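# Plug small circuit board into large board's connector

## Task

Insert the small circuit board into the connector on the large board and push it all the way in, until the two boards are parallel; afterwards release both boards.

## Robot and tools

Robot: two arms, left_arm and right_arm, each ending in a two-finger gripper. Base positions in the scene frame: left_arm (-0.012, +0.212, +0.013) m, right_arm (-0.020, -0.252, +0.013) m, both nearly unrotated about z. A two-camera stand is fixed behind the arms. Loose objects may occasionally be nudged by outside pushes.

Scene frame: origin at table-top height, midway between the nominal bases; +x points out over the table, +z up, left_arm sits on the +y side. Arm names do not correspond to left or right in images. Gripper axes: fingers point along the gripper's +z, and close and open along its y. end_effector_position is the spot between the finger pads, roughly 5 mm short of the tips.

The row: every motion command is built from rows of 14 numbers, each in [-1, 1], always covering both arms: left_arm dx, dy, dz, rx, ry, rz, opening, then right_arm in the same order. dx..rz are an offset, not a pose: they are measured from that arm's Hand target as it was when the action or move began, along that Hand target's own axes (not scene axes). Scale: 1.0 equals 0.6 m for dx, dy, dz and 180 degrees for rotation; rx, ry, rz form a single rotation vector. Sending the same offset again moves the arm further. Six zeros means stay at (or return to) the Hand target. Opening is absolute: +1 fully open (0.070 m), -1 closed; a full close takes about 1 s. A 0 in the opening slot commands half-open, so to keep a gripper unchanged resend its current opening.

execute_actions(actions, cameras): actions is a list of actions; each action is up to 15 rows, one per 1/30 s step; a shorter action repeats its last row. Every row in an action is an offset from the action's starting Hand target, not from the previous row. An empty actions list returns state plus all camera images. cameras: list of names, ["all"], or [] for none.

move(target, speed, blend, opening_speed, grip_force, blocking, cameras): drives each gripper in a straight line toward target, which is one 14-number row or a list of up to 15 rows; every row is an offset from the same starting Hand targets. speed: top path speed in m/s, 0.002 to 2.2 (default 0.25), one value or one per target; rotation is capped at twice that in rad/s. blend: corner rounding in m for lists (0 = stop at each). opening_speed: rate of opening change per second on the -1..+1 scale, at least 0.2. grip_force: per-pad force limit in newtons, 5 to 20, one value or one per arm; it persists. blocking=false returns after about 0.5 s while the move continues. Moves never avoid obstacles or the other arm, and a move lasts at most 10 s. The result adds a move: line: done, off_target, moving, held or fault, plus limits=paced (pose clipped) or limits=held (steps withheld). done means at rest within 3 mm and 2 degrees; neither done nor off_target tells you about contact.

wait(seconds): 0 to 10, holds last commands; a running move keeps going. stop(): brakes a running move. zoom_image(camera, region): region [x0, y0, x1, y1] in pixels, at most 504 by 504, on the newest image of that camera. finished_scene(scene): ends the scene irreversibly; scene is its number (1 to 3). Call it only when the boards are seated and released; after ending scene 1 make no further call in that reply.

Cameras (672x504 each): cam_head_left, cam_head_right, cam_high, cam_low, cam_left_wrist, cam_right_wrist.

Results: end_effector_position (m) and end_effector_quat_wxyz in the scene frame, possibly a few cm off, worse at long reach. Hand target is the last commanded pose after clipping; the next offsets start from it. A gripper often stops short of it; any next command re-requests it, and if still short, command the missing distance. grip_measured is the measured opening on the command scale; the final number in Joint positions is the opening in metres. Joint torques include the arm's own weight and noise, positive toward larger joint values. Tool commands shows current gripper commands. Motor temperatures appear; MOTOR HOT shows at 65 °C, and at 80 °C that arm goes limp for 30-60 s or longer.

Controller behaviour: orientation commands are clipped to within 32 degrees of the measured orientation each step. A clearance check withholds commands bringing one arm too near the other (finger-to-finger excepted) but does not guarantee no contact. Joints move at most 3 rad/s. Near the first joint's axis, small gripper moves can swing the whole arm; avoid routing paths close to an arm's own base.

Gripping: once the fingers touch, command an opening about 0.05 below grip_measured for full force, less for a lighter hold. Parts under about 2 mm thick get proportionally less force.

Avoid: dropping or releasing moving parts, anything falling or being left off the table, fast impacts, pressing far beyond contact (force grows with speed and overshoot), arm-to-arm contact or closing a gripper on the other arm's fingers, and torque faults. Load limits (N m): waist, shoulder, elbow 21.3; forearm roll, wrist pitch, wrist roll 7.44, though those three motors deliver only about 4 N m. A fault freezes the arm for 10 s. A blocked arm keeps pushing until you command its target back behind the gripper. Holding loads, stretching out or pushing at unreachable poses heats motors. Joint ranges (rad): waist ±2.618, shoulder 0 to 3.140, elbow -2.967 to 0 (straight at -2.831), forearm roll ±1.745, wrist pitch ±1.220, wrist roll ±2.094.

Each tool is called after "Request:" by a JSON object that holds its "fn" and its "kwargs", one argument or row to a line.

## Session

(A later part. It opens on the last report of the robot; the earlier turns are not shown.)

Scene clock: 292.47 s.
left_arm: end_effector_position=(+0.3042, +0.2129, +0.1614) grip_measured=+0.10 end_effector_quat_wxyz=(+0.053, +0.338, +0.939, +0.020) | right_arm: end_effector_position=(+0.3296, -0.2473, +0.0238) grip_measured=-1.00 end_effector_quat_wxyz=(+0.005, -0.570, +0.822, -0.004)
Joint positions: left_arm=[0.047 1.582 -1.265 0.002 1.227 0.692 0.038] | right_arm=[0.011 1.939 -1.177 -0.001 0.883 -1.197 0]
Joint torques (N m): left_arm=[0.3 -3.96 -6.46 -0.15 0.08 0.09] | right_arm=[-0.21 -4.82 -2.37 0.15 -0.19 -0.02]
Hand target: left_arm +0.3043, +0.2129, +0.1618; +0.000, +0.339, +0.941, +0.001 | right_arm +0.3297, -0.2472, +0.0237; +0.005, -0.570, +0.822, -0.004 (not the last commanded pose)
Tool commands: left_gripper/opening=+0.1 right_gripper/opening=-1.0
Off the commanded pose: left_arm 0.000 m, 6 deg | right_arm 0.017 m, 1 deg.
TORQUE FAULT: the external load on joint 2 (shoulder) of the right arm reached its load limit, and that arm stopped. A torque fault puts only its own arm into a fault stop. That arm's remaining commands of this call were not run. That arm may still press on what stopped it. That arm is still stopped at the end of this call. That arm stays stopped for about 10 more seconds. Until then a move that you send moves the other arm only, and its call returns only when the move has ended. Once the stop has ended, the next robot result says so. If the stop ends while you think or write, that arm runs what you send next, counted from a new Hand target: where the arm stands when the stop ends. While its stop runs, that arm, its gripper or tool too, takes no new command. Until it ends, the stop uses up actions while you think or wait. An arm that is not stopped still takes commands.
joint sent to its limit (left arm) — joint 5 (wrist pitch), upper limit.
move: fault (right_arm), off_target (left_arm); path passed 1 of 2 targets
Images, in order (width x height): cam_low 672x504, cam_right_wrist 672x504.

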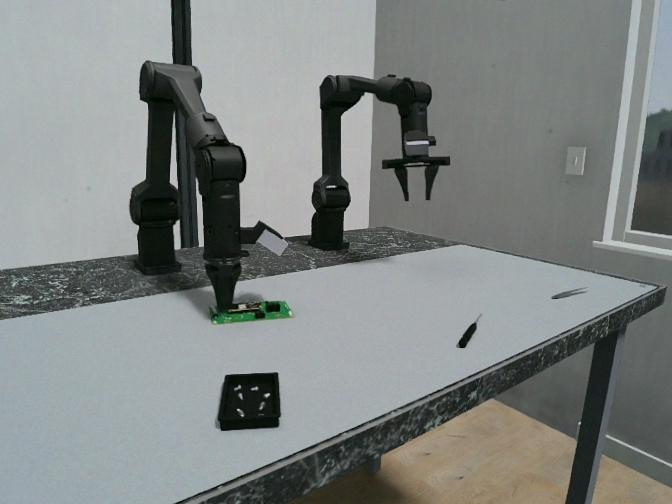

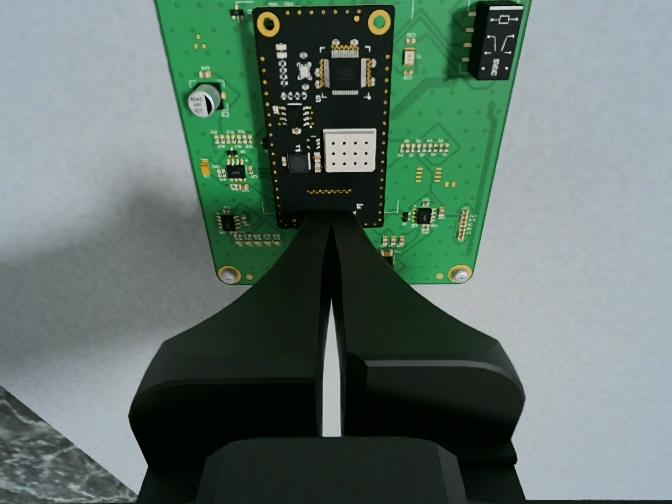

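Request:
{"fn": "wait", "kwargs": {
  "seconds": 10
}}

Request:
{"fn": "move", "kwargs": {
  "target": [0,0,0,0,0,0,0.1,-0.06,0,-0.1,0,0,0,-1],
  "speed": 0.2,
  "cameras": ["cam_right_wrist","cam_low"]
}}

Request:
{"fn": "zoom_image", "kwargs": {
  "camera": "cam_right_wrist",
  "region": [220, 60, 460, 300]
}}

Request:
{"fn": "zoom_image", "kwargs": {
  "camera": "cam_low",
  "region": [200, 285, 310, 335]
}}

Scene clock: 311.17 s.
left_arm: end_effector_position=(+0.3042, +0.2129, +0.1614) grip_measured=+0.10 end_effector_quat_wxyz=(+0.053, +0.338, +0.939, +0.020) | right_arm: end_effector_position=(+0.3296, -0.2473, +0.0238) grip_measured=-1.00 end_effector_quat_wxyz=(+0.005, -0.570, +0.822, -0.004)
Joint positions: left_arm=[0.047 1.582 -1.265 0.002 1.227 0.692 0.038] | right_arm=[0.011 1.939 -1.177 -0.001 0.883 -1.197 0]
Joint torques (N m): left_arm=[0.37 -3.96 -6.45 -0.15 0.08 0.1] | right_arm=[-0.2 -5.18 -2.62 0.11 -0.15 -0.02]
Hand target: left_arm +0.3043, +0.2129, +0.1618; +0.000, +0.339, +0.941, +0.001 | right_arm +0.3297, -0.2472, +0.0237; +0.005, -0.570, +0.822, -0.004 (not the last commanded pose)
Tool commands: left_gripper/opening=+0.1 right_gripper/opening=-1.0
Off the commanded pose: left_arm 0.000 m, 6 deg | right_arm 0.017 m, 1 deg.
TORQUE FAULT, CONTINUED: the right arm's stop, for the torque fault of joint 2 (shoulder) that an earlier result reported, is over. The rest of the stop counts as 19 of the actions that you can send in this scene. That arm's target is now where it stood when the stop ended, not its last command. That arm keeps its grip as last carried out and accepts commands again: back off and push less far. That arm stops again whenever a joint's load reaches its limit.
wait: 10.00 s; at rest from the start

Scene clock: 311.93 s.
left_arm: end_effector_position=(+0.3042, +0.2129, +0.1614) grip_measured=+0.10 end_effector_quat_wxyz=(+0.053, +0.338, +0.939, +0.020) | right_arm: end_effector_position=(+0.3422, -0.2129, +0.0850) grip_measured=-1.00 end_effector_quat_wxyz=(+0.007, -0.570, +0.822, -0.004)
Joint positions: left_arm=[0.047 1.582 -1.265 0.002 1.227 0.692 0.038] | right_arm=[0.105 1.886 -1.365 -0.001 1.121 -1.103 0]
Joint torques (N m): left_arm=[0.34 -3.91 -6.5 -0.14 0.07 0.09] | right_arm=[-0.74 -4.85 -2.37 0.11 -0.18 -0.08]
Hand target: left_arm +0.3043, +0.2129, +0.1618; +0.000, +0.339, +0.941, +0.001 | right_arm +0.3416, -0.2134, +0.0839; +0.005, -0.570, +0.822, -0.004
Off the commanded pose: left_arm 0.000 m, 6 deg | right_arm 0.001 m, 0 deg.
joint sent to its limit (left arm) — joint 5 (wrist pitch), upper limit. The joint targets are off in orientation, not in position.
move: off_target (left_arm)
Images, in order (width x height): cam_low 672x504, cam_right_wrist 672x504.

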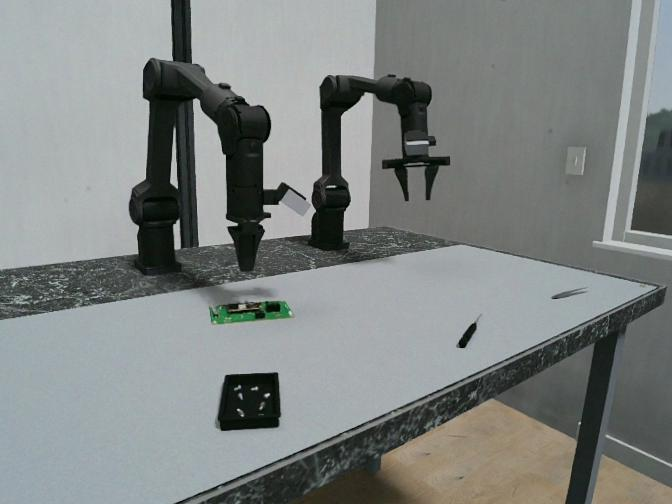

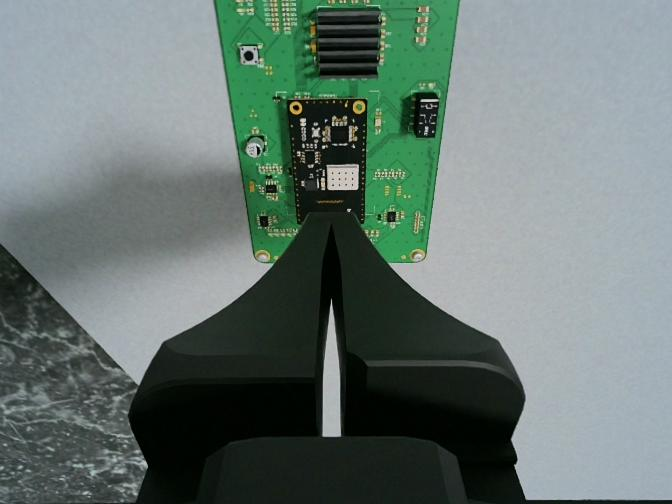

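Scaled by 2.100 from the camera's 672x504 image, which has a finer 960x720 frame.

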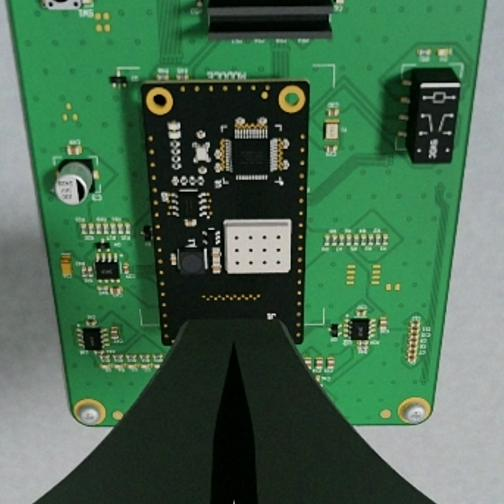

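Scaled by 4.582 from the camera's 672x504 image, which has a finer 960x720 frame.

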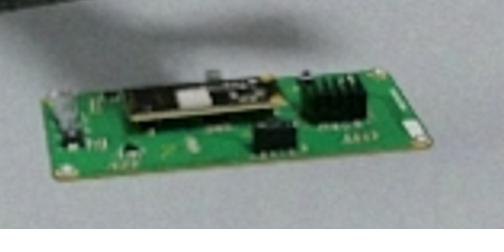

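Request:
{"fn": "finished_scene", "kwargs": {
  "scene": 2
}}

The scene is finished: the task was done.


## Next scene

The same job, from a new start.

Request:
{"fn": "execute_actions", "kwargs": {
  "actions": []
}}

Scene clock: 0.00 s.
left_arm: end_effector_position=(+0.3837, +0.1282, +0.1933) grip_measured=+0.98 end_effector_quat_wxyz=(+0.426, +0.356, +0.828, -0.083) | right_arm: end_effector_position=(+0.5747, -0.3182, +0.2555) grip_measured=+1.00 end_effector_quat_wxyz=(+0.479, +0.439, +0.759, -0.049)
Joint positions: left_arm=[0.101 1.495 -0.961 -1.016 0.594 1.589 0.069] | right_arm=[0.094 2.192 -2.144 -0.784 0.915 1.414 0.07]
Joint torques (N m): no reading
Motor temperatures (°C): left_arm=[24 23 22 26 26 27] | right_arm=[23 23 27 27 28 27]
Hand target: left_arm +0.3837, +0.1282, +0.1933; +0.426, +0.356, +0.828, -0.083 | right_arm +0.5747, -0.3182, +0.2555; +0.479, +0.439, +0.759, -0.049
Tool commands: left_gripper/opening=+1.0 right_gripper/opening=+1.0

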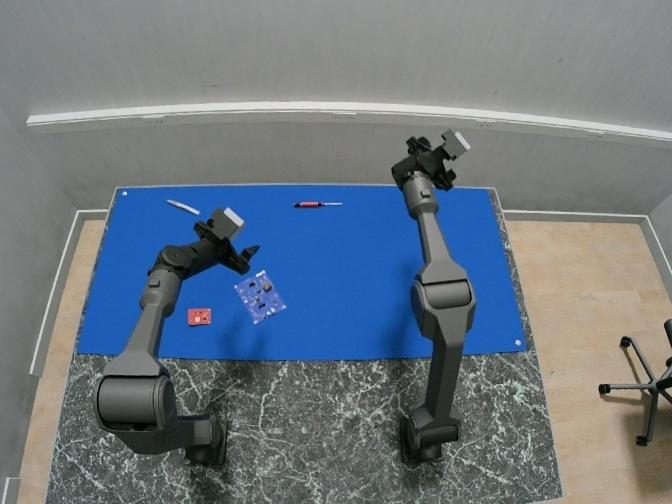

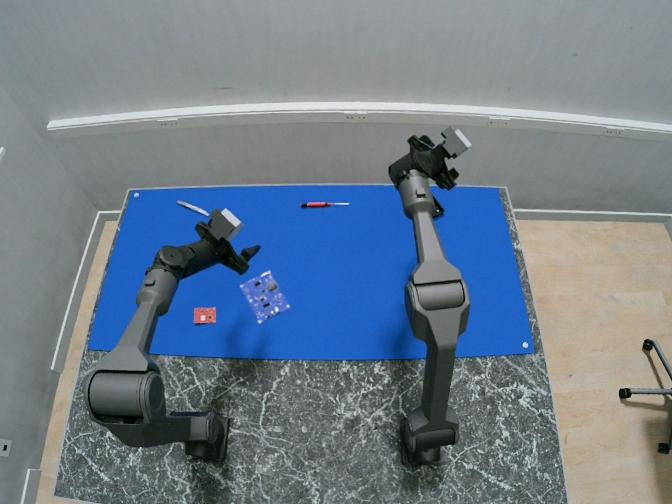

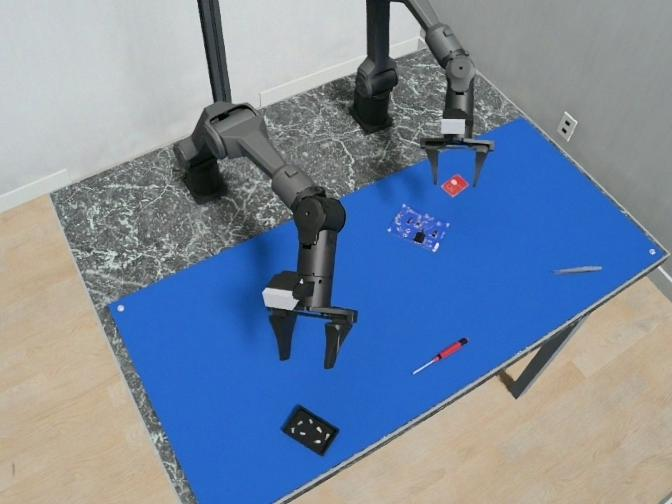

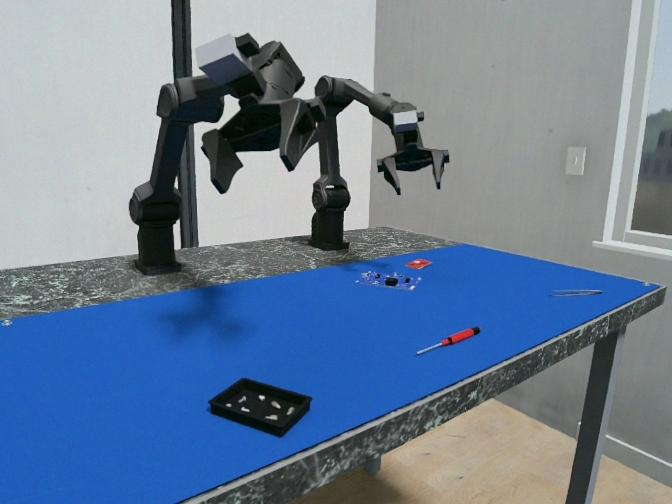

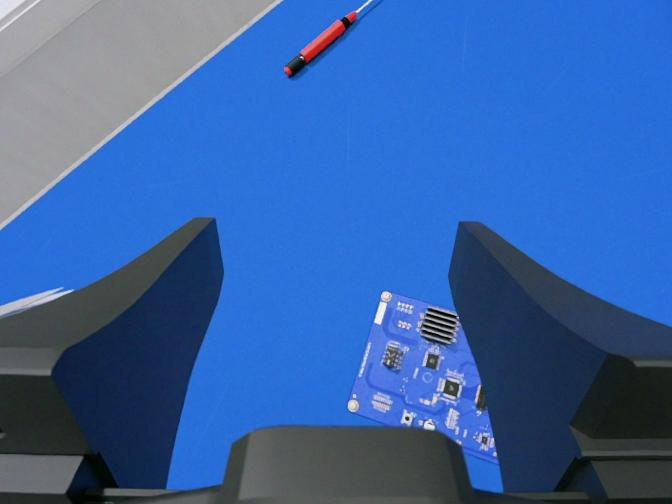

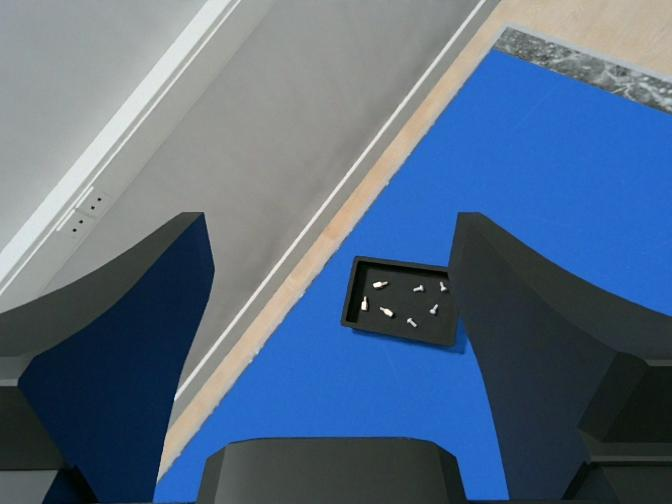

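Request:
{"fn": "zoom_image", "kwargs": {
  "camera": "cam_head_left",
  "region": [180, 260, 300, 335]
}}

Request:
{"fn": "zoom_image", "kwargs": {
  "camera": "cam_high",
  "region": [375, 165, 485, 265]
}}

Scaled by 4.200 from the camera's 672x504 image, which has a finer 960x720 frame.

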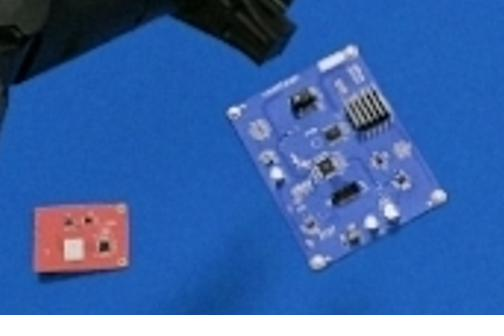

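Scaled by 4.582 from the camera's 672x504 image, which has a finer 960x720 frame.

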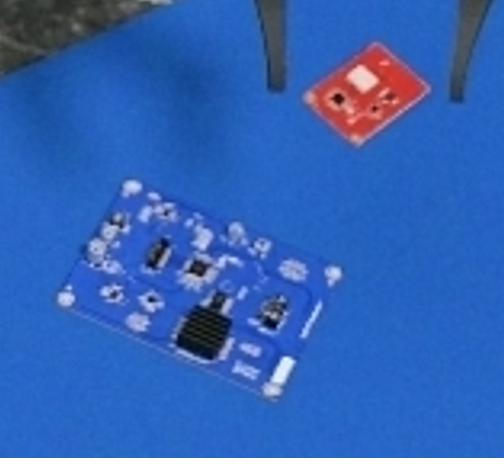

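Request:
{"fn": "move", "kwargs": {
  "target": [0.3793,0.02,-0.0758,0.1634,0.2425,0.2249,0.7,0,0,0,0,0,0,1],
  "speed": 0.4,
  "cameras": ["cam_left_wrist"]
}}

Scene clock: 12.70 s.
left_arm: end_effector_position=(+0.2745, +0.2752, +0.0496) grip_measured=+0.70 end_effector_quat_wxyz=(-0.001, +0.708, +0.707, +0.000) | right_arm: end_effector_position=(+0.5747, -0.3182, +0.2555) grip_measured=+1.00 end_effector_quat_wxyz=(+0.479, +0.439, +0.759, -0.049)
Joint positions: left_arm=[0.262 1.729 -0.978 0.001 0.909 1.788 0.059] | right_arm=[0.094 2.192 -2.144 -0.784 0.915 1.414 0.07]
Joint torques (N m): left_arm=[0.18 -5.34 -4.89 -0.15 0.01 -0.24] | right_arm=[-0.12 -8.13 -3.78 -0.45 -0.38 -0.06]
Hand target: left_arm +0.2748, +0.2750, +0.0498; +0.000, +0.707, +0.707, +0.000 | right_arm +0.5747, -0.3182, +0.2555; +0.479, +0.439, +0.759, -0.049
Off the commanded pose: left_arm 0.000 m, 0 deg | right_arm 0.000 m, 0 deg.
move: done
Images, in order (width x height): cam_left_wrist 672x504.

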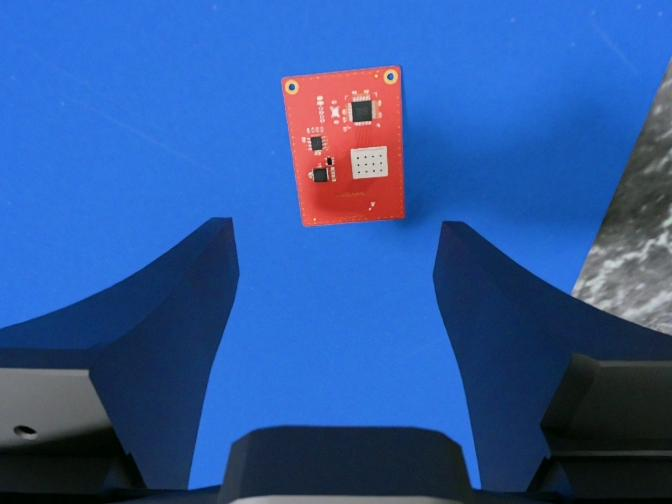

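Request:
{"fn": "move", "kwargs": {
  "target": [
    [0.0188,-0.0088,0.035,0,0.022,-0.033,0.5,0,0,0,0,0,0,1],
    [0.0188,-0.0088,0.0685,0,0.022,-0.033,0.5,0,0,0,0,0,0,1]
  ],
  "speed": 0.15,
  "blend": [0.01,0],
  "cameras": ["cam_left_wrist"]
}}

Scene clock: 17.37 s.
left_arm: end_effector_position=(+0.2688, +0.2863, +0.0081) grip_measured=+0.50 end_effector_quat_wxyz=(-0.025, +0.669, +0.742, +0.023) | right_arm: end_effector_position=(+0.5747, -0.3182, +0.2555) grip_measured=+1.00 end_effector_quat_wxyz=(+0.479, +0.439, +0.759, -0.049)
Joint positions: left_arm=[0.252 1.809 -0.884 0.103 0.728 1.597 0.053] | right_arm=[0.094 2.192 -2.144 -0.784 0.915 1.414 0.07]
Joint torques (N m): left_arm=[0.18 -5.78 -5.21 0.05 0.08 -0.2] | right_arm=[-0.05 -8.14 -3.83 -0.5 -0.4 -0.03]
Hand target: left_arm +0.2695, +0.2863, +0.0087; -0.025, +0.669, +0.742, +0.024 | right_arm +0.5747, -0.3182, +0.2555; +0.479, +0.439, +0.759, -0.049
Off the commanded pose: left_arm 0.001 m, 0 deg | right_arm 0.000 m, 0 deg.
move: done
Images, in order (width x height): cam_left_wrist 672x504.

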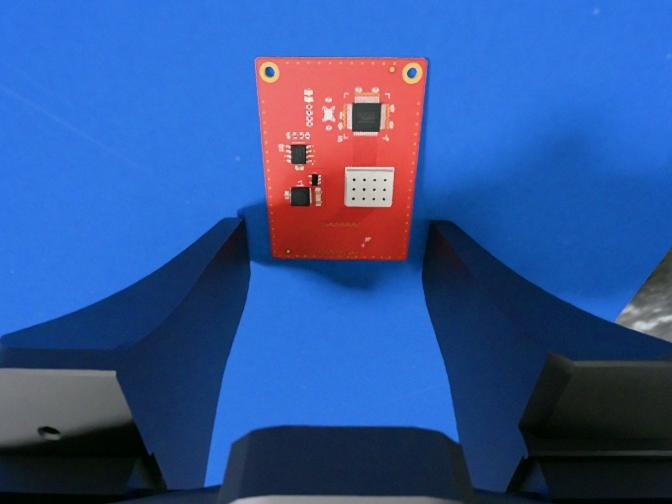

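Request:
{"fn": "move", "kwargs": {
  "target": [
    [0,0,0,0,0,0,-0.05,0,0,0,0,0,0,1],
    [0.006,0,-0.1,0,0,0,-0.05,0,0,0,0,0,0,1],
    [-0.2515,0.0538,-0.145,0.0217,-0.0143,-0.6275,-0.05,0,0,0,0,0,0,1],
    [-0.2562,0.0538,-0.0782,0.0217,-0.0143,-0.6275,-0.05,0,0,0,0,0,0,1]
  ],
  "speed": 0.3,
  "blend": [0,0.03,0.02,0],
  "opening_speed": 1,
  "cameras": ["cam_left_wrist"]
}}

Request:
{"fn": "zoom_image", "kwargs": {
  "camera": "cam_left_wrist",
  "region": [240, 190, 440, 340]
}}

Scene clock: 30.23 s.
left_arm: end_effector_position=(+0.3173, +0.1338, +0.0444) grip_measured=+0.11 end_effector_quat_wxyz=(+0.001, -0.249, +0.968, +0.000) | right_arm: end_effector_position=(+0.5747, -0.3182, +0.2555) grip_measured=+1.00 end_effector_quat_wxyz=(+0.479, +0.439, +0.759, -0.049)
Joint positions: left_arm=[-0.189 1.873 -1.167 0.001 0.951 -0.738 0.039] | right_arm=[0.094 2.192 -2.144 -0.784 0.915 1.414 0.07]
Joint torques (N m): left_arm=[0.48 -6.86 -5.67 0.13 0 -0.2] | right_arm=[-0.21 -8.47 -3.77 -0.45 -0.39 -0.09]
Hand target: left_arm +0.3176, +0.1339, +0.0449; +0.001, -0.250, +0.968, +0.000 | right_arm +0.5747, -0.3182, +0.2555; +0.479, +0.439, +0.759, -0.049
Off the commanded pose: left_arm 0.001 m, 0 deg | right_arm 0.000 m, 0 deg.
move: done
Images, in order (width x height): cam_left_wrist 672x504.

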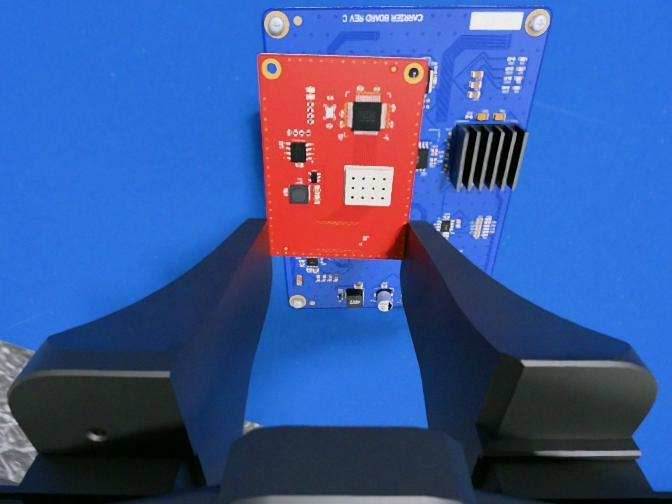

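Scaled by 2.520 from the camera's 672x504 image, which has a finer 960x720 frame.

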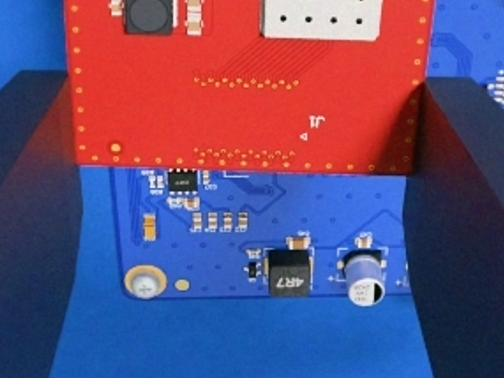

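Request:
{"fn": "move", "kwargs": {
  "target": [0.029,-0.0307,0.0365,0,0,0.02,-0.05,0,0,0,0,0,0,1],
  "speed": 0.2,
  "cameras": ["cam_left_wrist"]
}}

Request:
{"fn": "zoom_image", "kwargs": {
  "camera": "cam_left_wrist",
  "region": [240, 190, 440, 340]
}}

Request:
{"fn": "zoom_image", "kwargs": {
  "camera": "cam_left_wrist",
  "region": [235, 20, 435, 80]
}}

Scene clock: 37.00 s.
left_arm: end_effector_position=(+0.3114, +0.1090, +0.0229) grip_measured=+0.11 end_effector_quat_wxyz=(+0.002, -0.218, +0.976, +0.000) | right_arm: end_effector_position=(+0.5747, -0.3182, +0.2555) grip_measured=+1.00 end_effector_quat_wxyz=(+0.479, +0.439, +0.759, -0.049)
Joint positions: left_arm=[-0.264 1.916 -1.134 0.002 0.873 -0.751 0.039] | right_arm=[0.094 2.192 -2.144 -0.784 0.915 1.414 0.07]
Joint torques (N m): left_arm=[1.05 -6.58 -4.35 0.02 0 -0.19] | right_arm=[-0.18 -8.11 -3.67 -0.45 -0.37 -0.02]
Motor temperatures (°C): left_arm=[24 25 23 26 26 27] | right_arm=[23 28 28 28 28 27]
Hand target: left_arm +0.3113, +0.1094, +0.0230; +0.001, -0.219, +0.976, +0.000 | right_arm +0.5747, -0.3182, +0.2555; +0.479, +0.439, +0.759, -0.049
Off the commanded pose: left_arm 0.000 m, 0 deg | right_arm 0.000 m, 0 deg.
move: done
Images, in order (width x height): cam_left_wrist 672x504.

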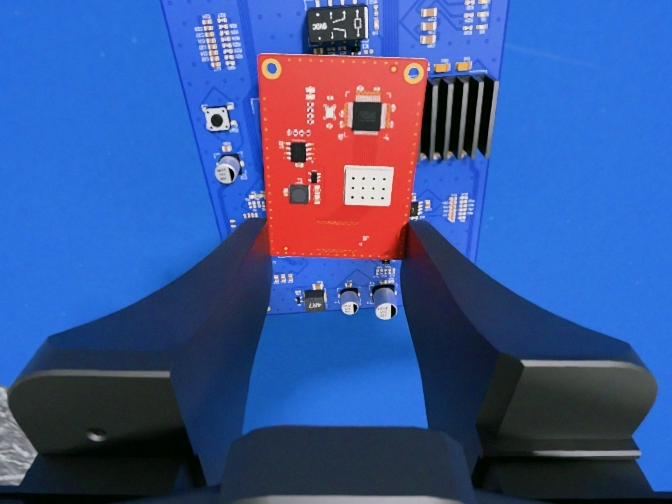

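Scaled by 2.520 from the camera's 672x504 image, which has a finer 960x720 frame.

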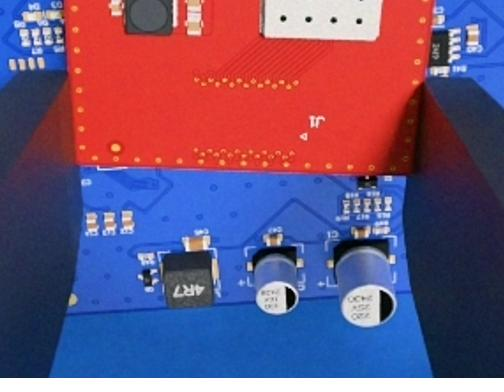

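Scaled by 2.520 from the camera's 672x504 image, which has a finer 960x720 frame.

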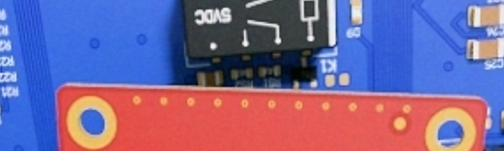

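Request:
{"fn": "move", "kwargs": {
  "target": [
    [0.021,0.0025,0,0,0,-0.023,-0.05,0,0,0,0,0,0,1],
    [0.021,0.0025,0.0125,0,0,-0.023,-0.05,0,0,0,0,0,0,1]
  ],
  "speed": 0.1,
  "cameras": ["cam_left_wrist"]
}}

Request:
{"fn": "zoom_image", "kwargs": {
  "camera": "cam_left_wrist",
  "region": [240, 190, 440, 340]
}}

Request:
{"fn": "zoom_image", "kwargs": {
  "camera": "cam_left_wrist",
  "region": [235, 20, 435, 80]
}}

Scene clock: 43.03 s.
left_arm: end_effector_position=(+0.2992, +0.1054, +0.0152) grip_measured=+0.11 end_effector_quat_wxyz=(+0.001, -0.254, +0.967, +0.000) | right_arm: end_effector_position=(+0.5747, -0.3182, +0.2555) grip_measured=+1.00 end_effector_quat_wxyz=(+0.479, +0.439, +0.759, -0.049)
Joint positions: left_arm=[-0.286 1.903 -1.074 0.002 0.827 -0.847 0.039] | right_arm=[0.094 2.192 -2.144 -0.784 0.915 1.414 0.07]
Joint torques (N m): left_arm=[0.57 -6.24 -4.84 0.03 0 0.13] | right_arm=[-0.22 -8.28 -3.71 -0.46 -0.44 -0.08]
Hand target: left_arm +0.2993, +0.1053, +0.0155; +0.001, -0.254, +0.967, +0.000 | right_arm +0.5747, -0.3182, +0.2555; +0.479, +0.439, +0.759, -0.049
Off the commanded pose: left_arm 0.000 m, 0 deg | right_arm 0.000 m, 0 deg.
move: done
Images, in order (width x height): cam_left_wrist 672x504.

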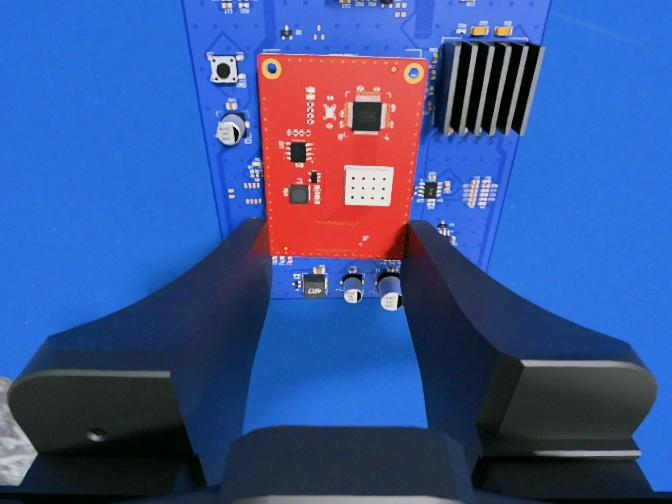

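Scaled by 2.520 from the camera's 672x504 image, which has a finer 960x720 frame.

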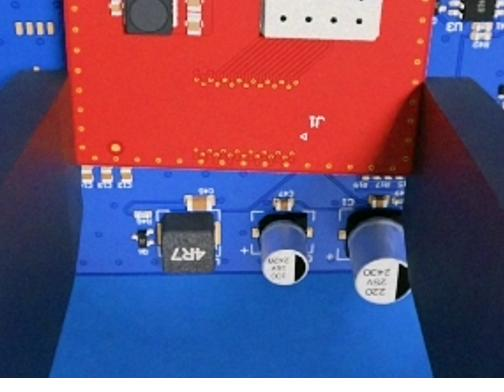

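Scaled by 2.520 from the camera's 672x504 image, which has a finer 960x720 frame.

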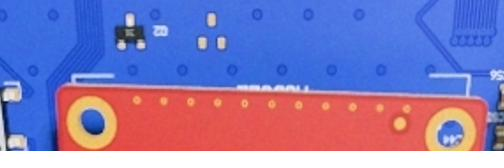

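Request:
{"fn": "move", "kwargs": {
  "target": [
    [-0.0003,-0.0008,0,0,0,-0.008,-0.1,0,0,0,0,0,0,1],
    [-0.0003,-0.0008,0.0078,0,0,-0.008,-0.1,0,0,0,0,0,0,1]
  ],
  "speed": 0.02,
  "cameras": ["cam_left_wrist"]
}}

Request:
{"fn": "zoom_image", "kwargs": {
  "camera": "cam_left_wrist",
  "region": [240, 190, 440, 340]
}}

Request:
{"fn": "zoom_image", "kwargs": {
  "camera": "cam_left_wrist",
  "region": [235, 20, 435, 80]
}}

Scene clock: 51.70 s.
left_arm: end_effector_position=(+0.2999, +0.1043, +0.0113) grip_measured=+0.11 end_effector_quat_wxyz=(+0.002, -0.266, +0.964, -0.001) | right_arm: end_effector_position=(+0.5747, -0.3182, +0.2555) grip_measured=+1.00 end_effector_quat_wxyz=(+0.479, +0.439, +0.759, -0.049)
Joint positions: left_arm=[-0.288 1.913 -1.072 0.001 0.813 -0.872 0.039] | right_arm=[0.094 2.192 -2.144 -0.784 0.915 1.414 0.07]
Joint torques (N m): left_arm=[1.88 -4.2 -3.01 0.62 -0.76 0.08] | right_arm=[-0.22 -8.39 -3.76 -0.46 -0.42 0]
Hand target: left_arm +0.2997, +0.1050, +0.0108; +0.001, -0.266, +0.964, +0.000 | right_arm +0.5747, -0.3182, +0.2555; +0.479, +0.439, +0.759, -0.049
Off the commanded pose: left_arm 0.001 m, 0 deg | right_arm 0.000 m, 0 deg.
move: done
Images, in order (width x height): cam_left_wrist 672x504.

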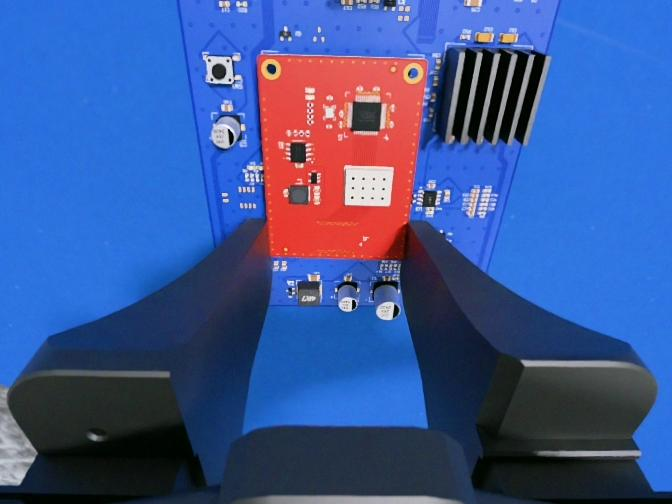

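Scaled by 2.520 from the camera's 672x504 image, which has a finer 960x720 frame.

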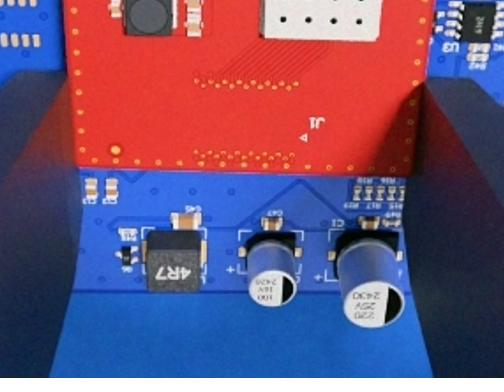

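Scaled by 2.520 from the camera's 672x504 image, which has a finer 960x720 frame.

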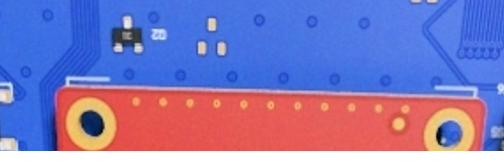

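Request:
{"fn": "move", "kwargs": {
  "target": [
    [0.0003,0.0003,0.005,0,0,0,-0.2,0,0,0,0,0,0,1],
    [0.0003,0.0003,0.005,0,0,0,0.3,0,0,0,0,0,0,1],
    [0.0003,0.0003,-0.035,0,0,0,0.3,0,0,0,0,0,0,1]
  ],
  "speed": [0.015,0.06,0.06],
  "opening_speed": 0.6,
  "cameras": ["cam_left_wrist"]
}}

Request:
{"fn": "zoom_image", "kwargs": {
  "camera": "cam_left_wrist",
  "region": [220, 0, 460, 300]
}}

Scene clock: 58.00 s.
left_arm: end_effector_position=(+0.2992, +0.1055, +0.0321) grip_measured=+0.30 end_effector_quat_wxyz=(+0.001, -0.266, +0.964, +0.001) | right_arm: end_effector_position=(+0.5747, -0.3182, +0.2555) grip_measured=+1.00 end_effector_quat_wxyz=(+0.479, +0.439, +0.759, -0.049)
Joint positions: left_arm=[-0.286 1.868 -1.101 0.003 0.89 -0.872 0.046] | right_arm=[0.094 2.192 -2.144 -0.784 0.915 1.414 0.07]
Joint torques (N m): left_arm=[0.17 -5.37 -5.13 -0.04 -0.28 -0.14] | right_arm=[-0.3 -8.17 -3.91 -0.49 -0.42 -0.03]
Hand target: left_arm +0.2994, +0.1051, +0.0318; +0.001, -0.266, +0.964, +0.000 | right_arm +0.5747, -0.3182, +0.2555; +0.479, +0.439, +0.759, -0.049
Off the commanded pose: left_arm 0.001 m, 0 deg | right_arm 0.000 m, 0 deg.
move: done
Images, in order (width x height): cam_left_wrist 672x504.

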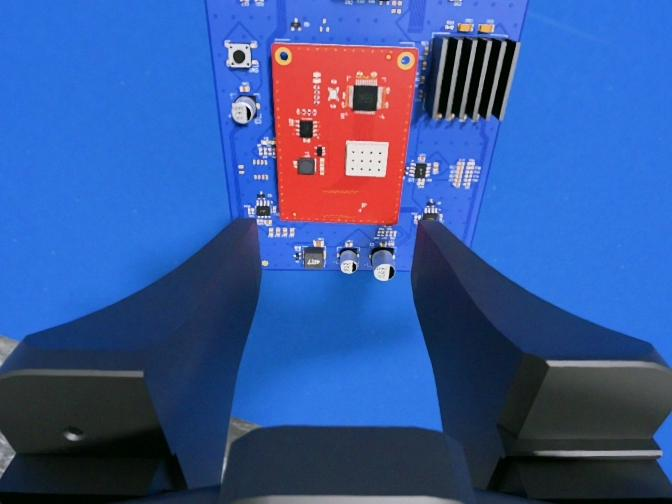

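Scaled by 1.680 from the camera's 672x504 image, which has a finer 960x720 frame.

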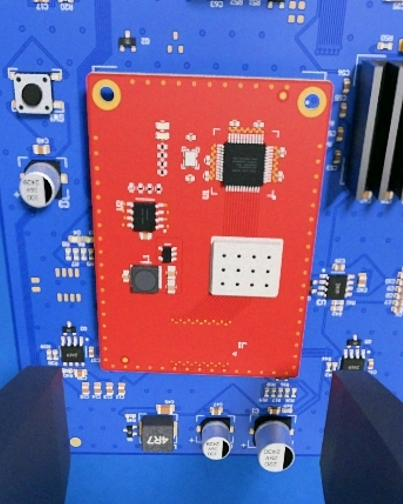

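Request:
{"fn": "move", "kwargs": {
  "target": [
    [0.0065,0,0.01,0,0,0,-1,0,0,0,0,0,0,1],
    [0.0065,0,0.0435,0,0,0,-1,0,0,0,0,0,0,1],
    [0.0065,0,0.01,0,0,0,-1,0,0,0,0,0,0,1],
    [-0.07,0,-0.06,0,0,0,-1,0,0,0,0,0,0,1]
  ],
  "speed": [0.1,0.04,0.1,0.2],
  "blend": [0,0,0.01,0],
  "opening_speed": 1.5,
  "cameras": ["cam_left_wrist","cam_low"]
}}

Request:
{"fn": "zoom_image", "kwargs": {
  "camera": "cam_left_wrist",
  "region": [220, 0, 460, 300]
}}

Request:
{"fn": "zoom_image", "kwargs": {
  "camera": "cam_low",
  "region": [340, 260, 440, 300]
}}

Scene clock: 67.07 s.
left_arm: end_effector_position=(+0.3358, +0.1270, +0.0682) grip_measured=-1.00 end_effector_quat_wxyz=(+0.002, -0.267, +0.964, +0.000) | right_arm: end_effector_position=(+0.5747, -0.3182, +0.2555) grip_measured=+1.00 end_effector_quat_wxyz=(+0.479, +0.439, +0.759, -0.049)
Joint positions: left_arm=[-0.196 1.895 -1.307 0.002 1.066 -0.781 0] | right_arm=[0.094 2.192 -2.144 -0.784 0.915 1.414 0.07]
Joint torques (N m): left_arm=[0.22 -5.85 -4.32 -0.07 -0.23 -0.11] | right_arm=[-0.01 -8.64 -3.92 -0.43 -0.42 0]
Hand target: left_arm +0.3353, +0.1266, +0.0679; +0.001, -0.266, +0.964, +0.000 | right_arm +0.5747, -0.3182, +0.2555; +0.479, +0.439, +0.759, -0.049
Off the commanded pose: left_arm 0.001 m, 0 deg | right_arm 0.000 m, 0 deg.
move: done
Images, in order (width x height): cam_low 672x504, cam_left_wrist 672x504.

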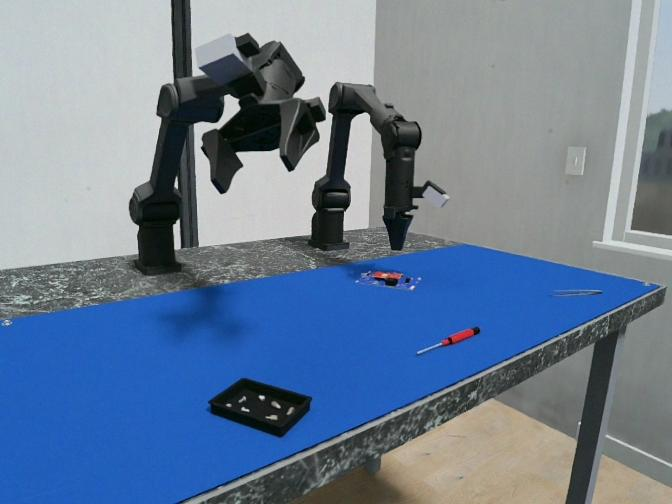

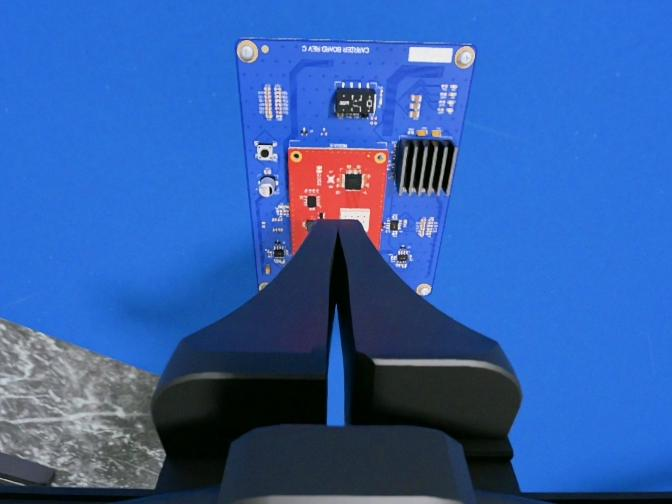

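Scaled by 1.680 from the camera's 672x504 image, which has a finer 960x720 frame.

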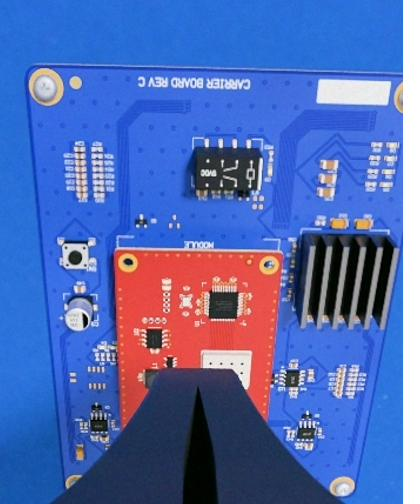

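Scaled by 5.040 from the camera's 672x504 image, which has a finer 960x720 frame.

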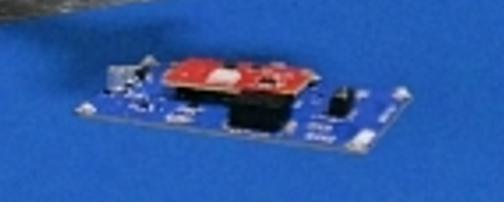

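Request:
{"fn": "finished_scene", "kwargs": {
  "scene": 3
}}

The scene is finished: the task was done.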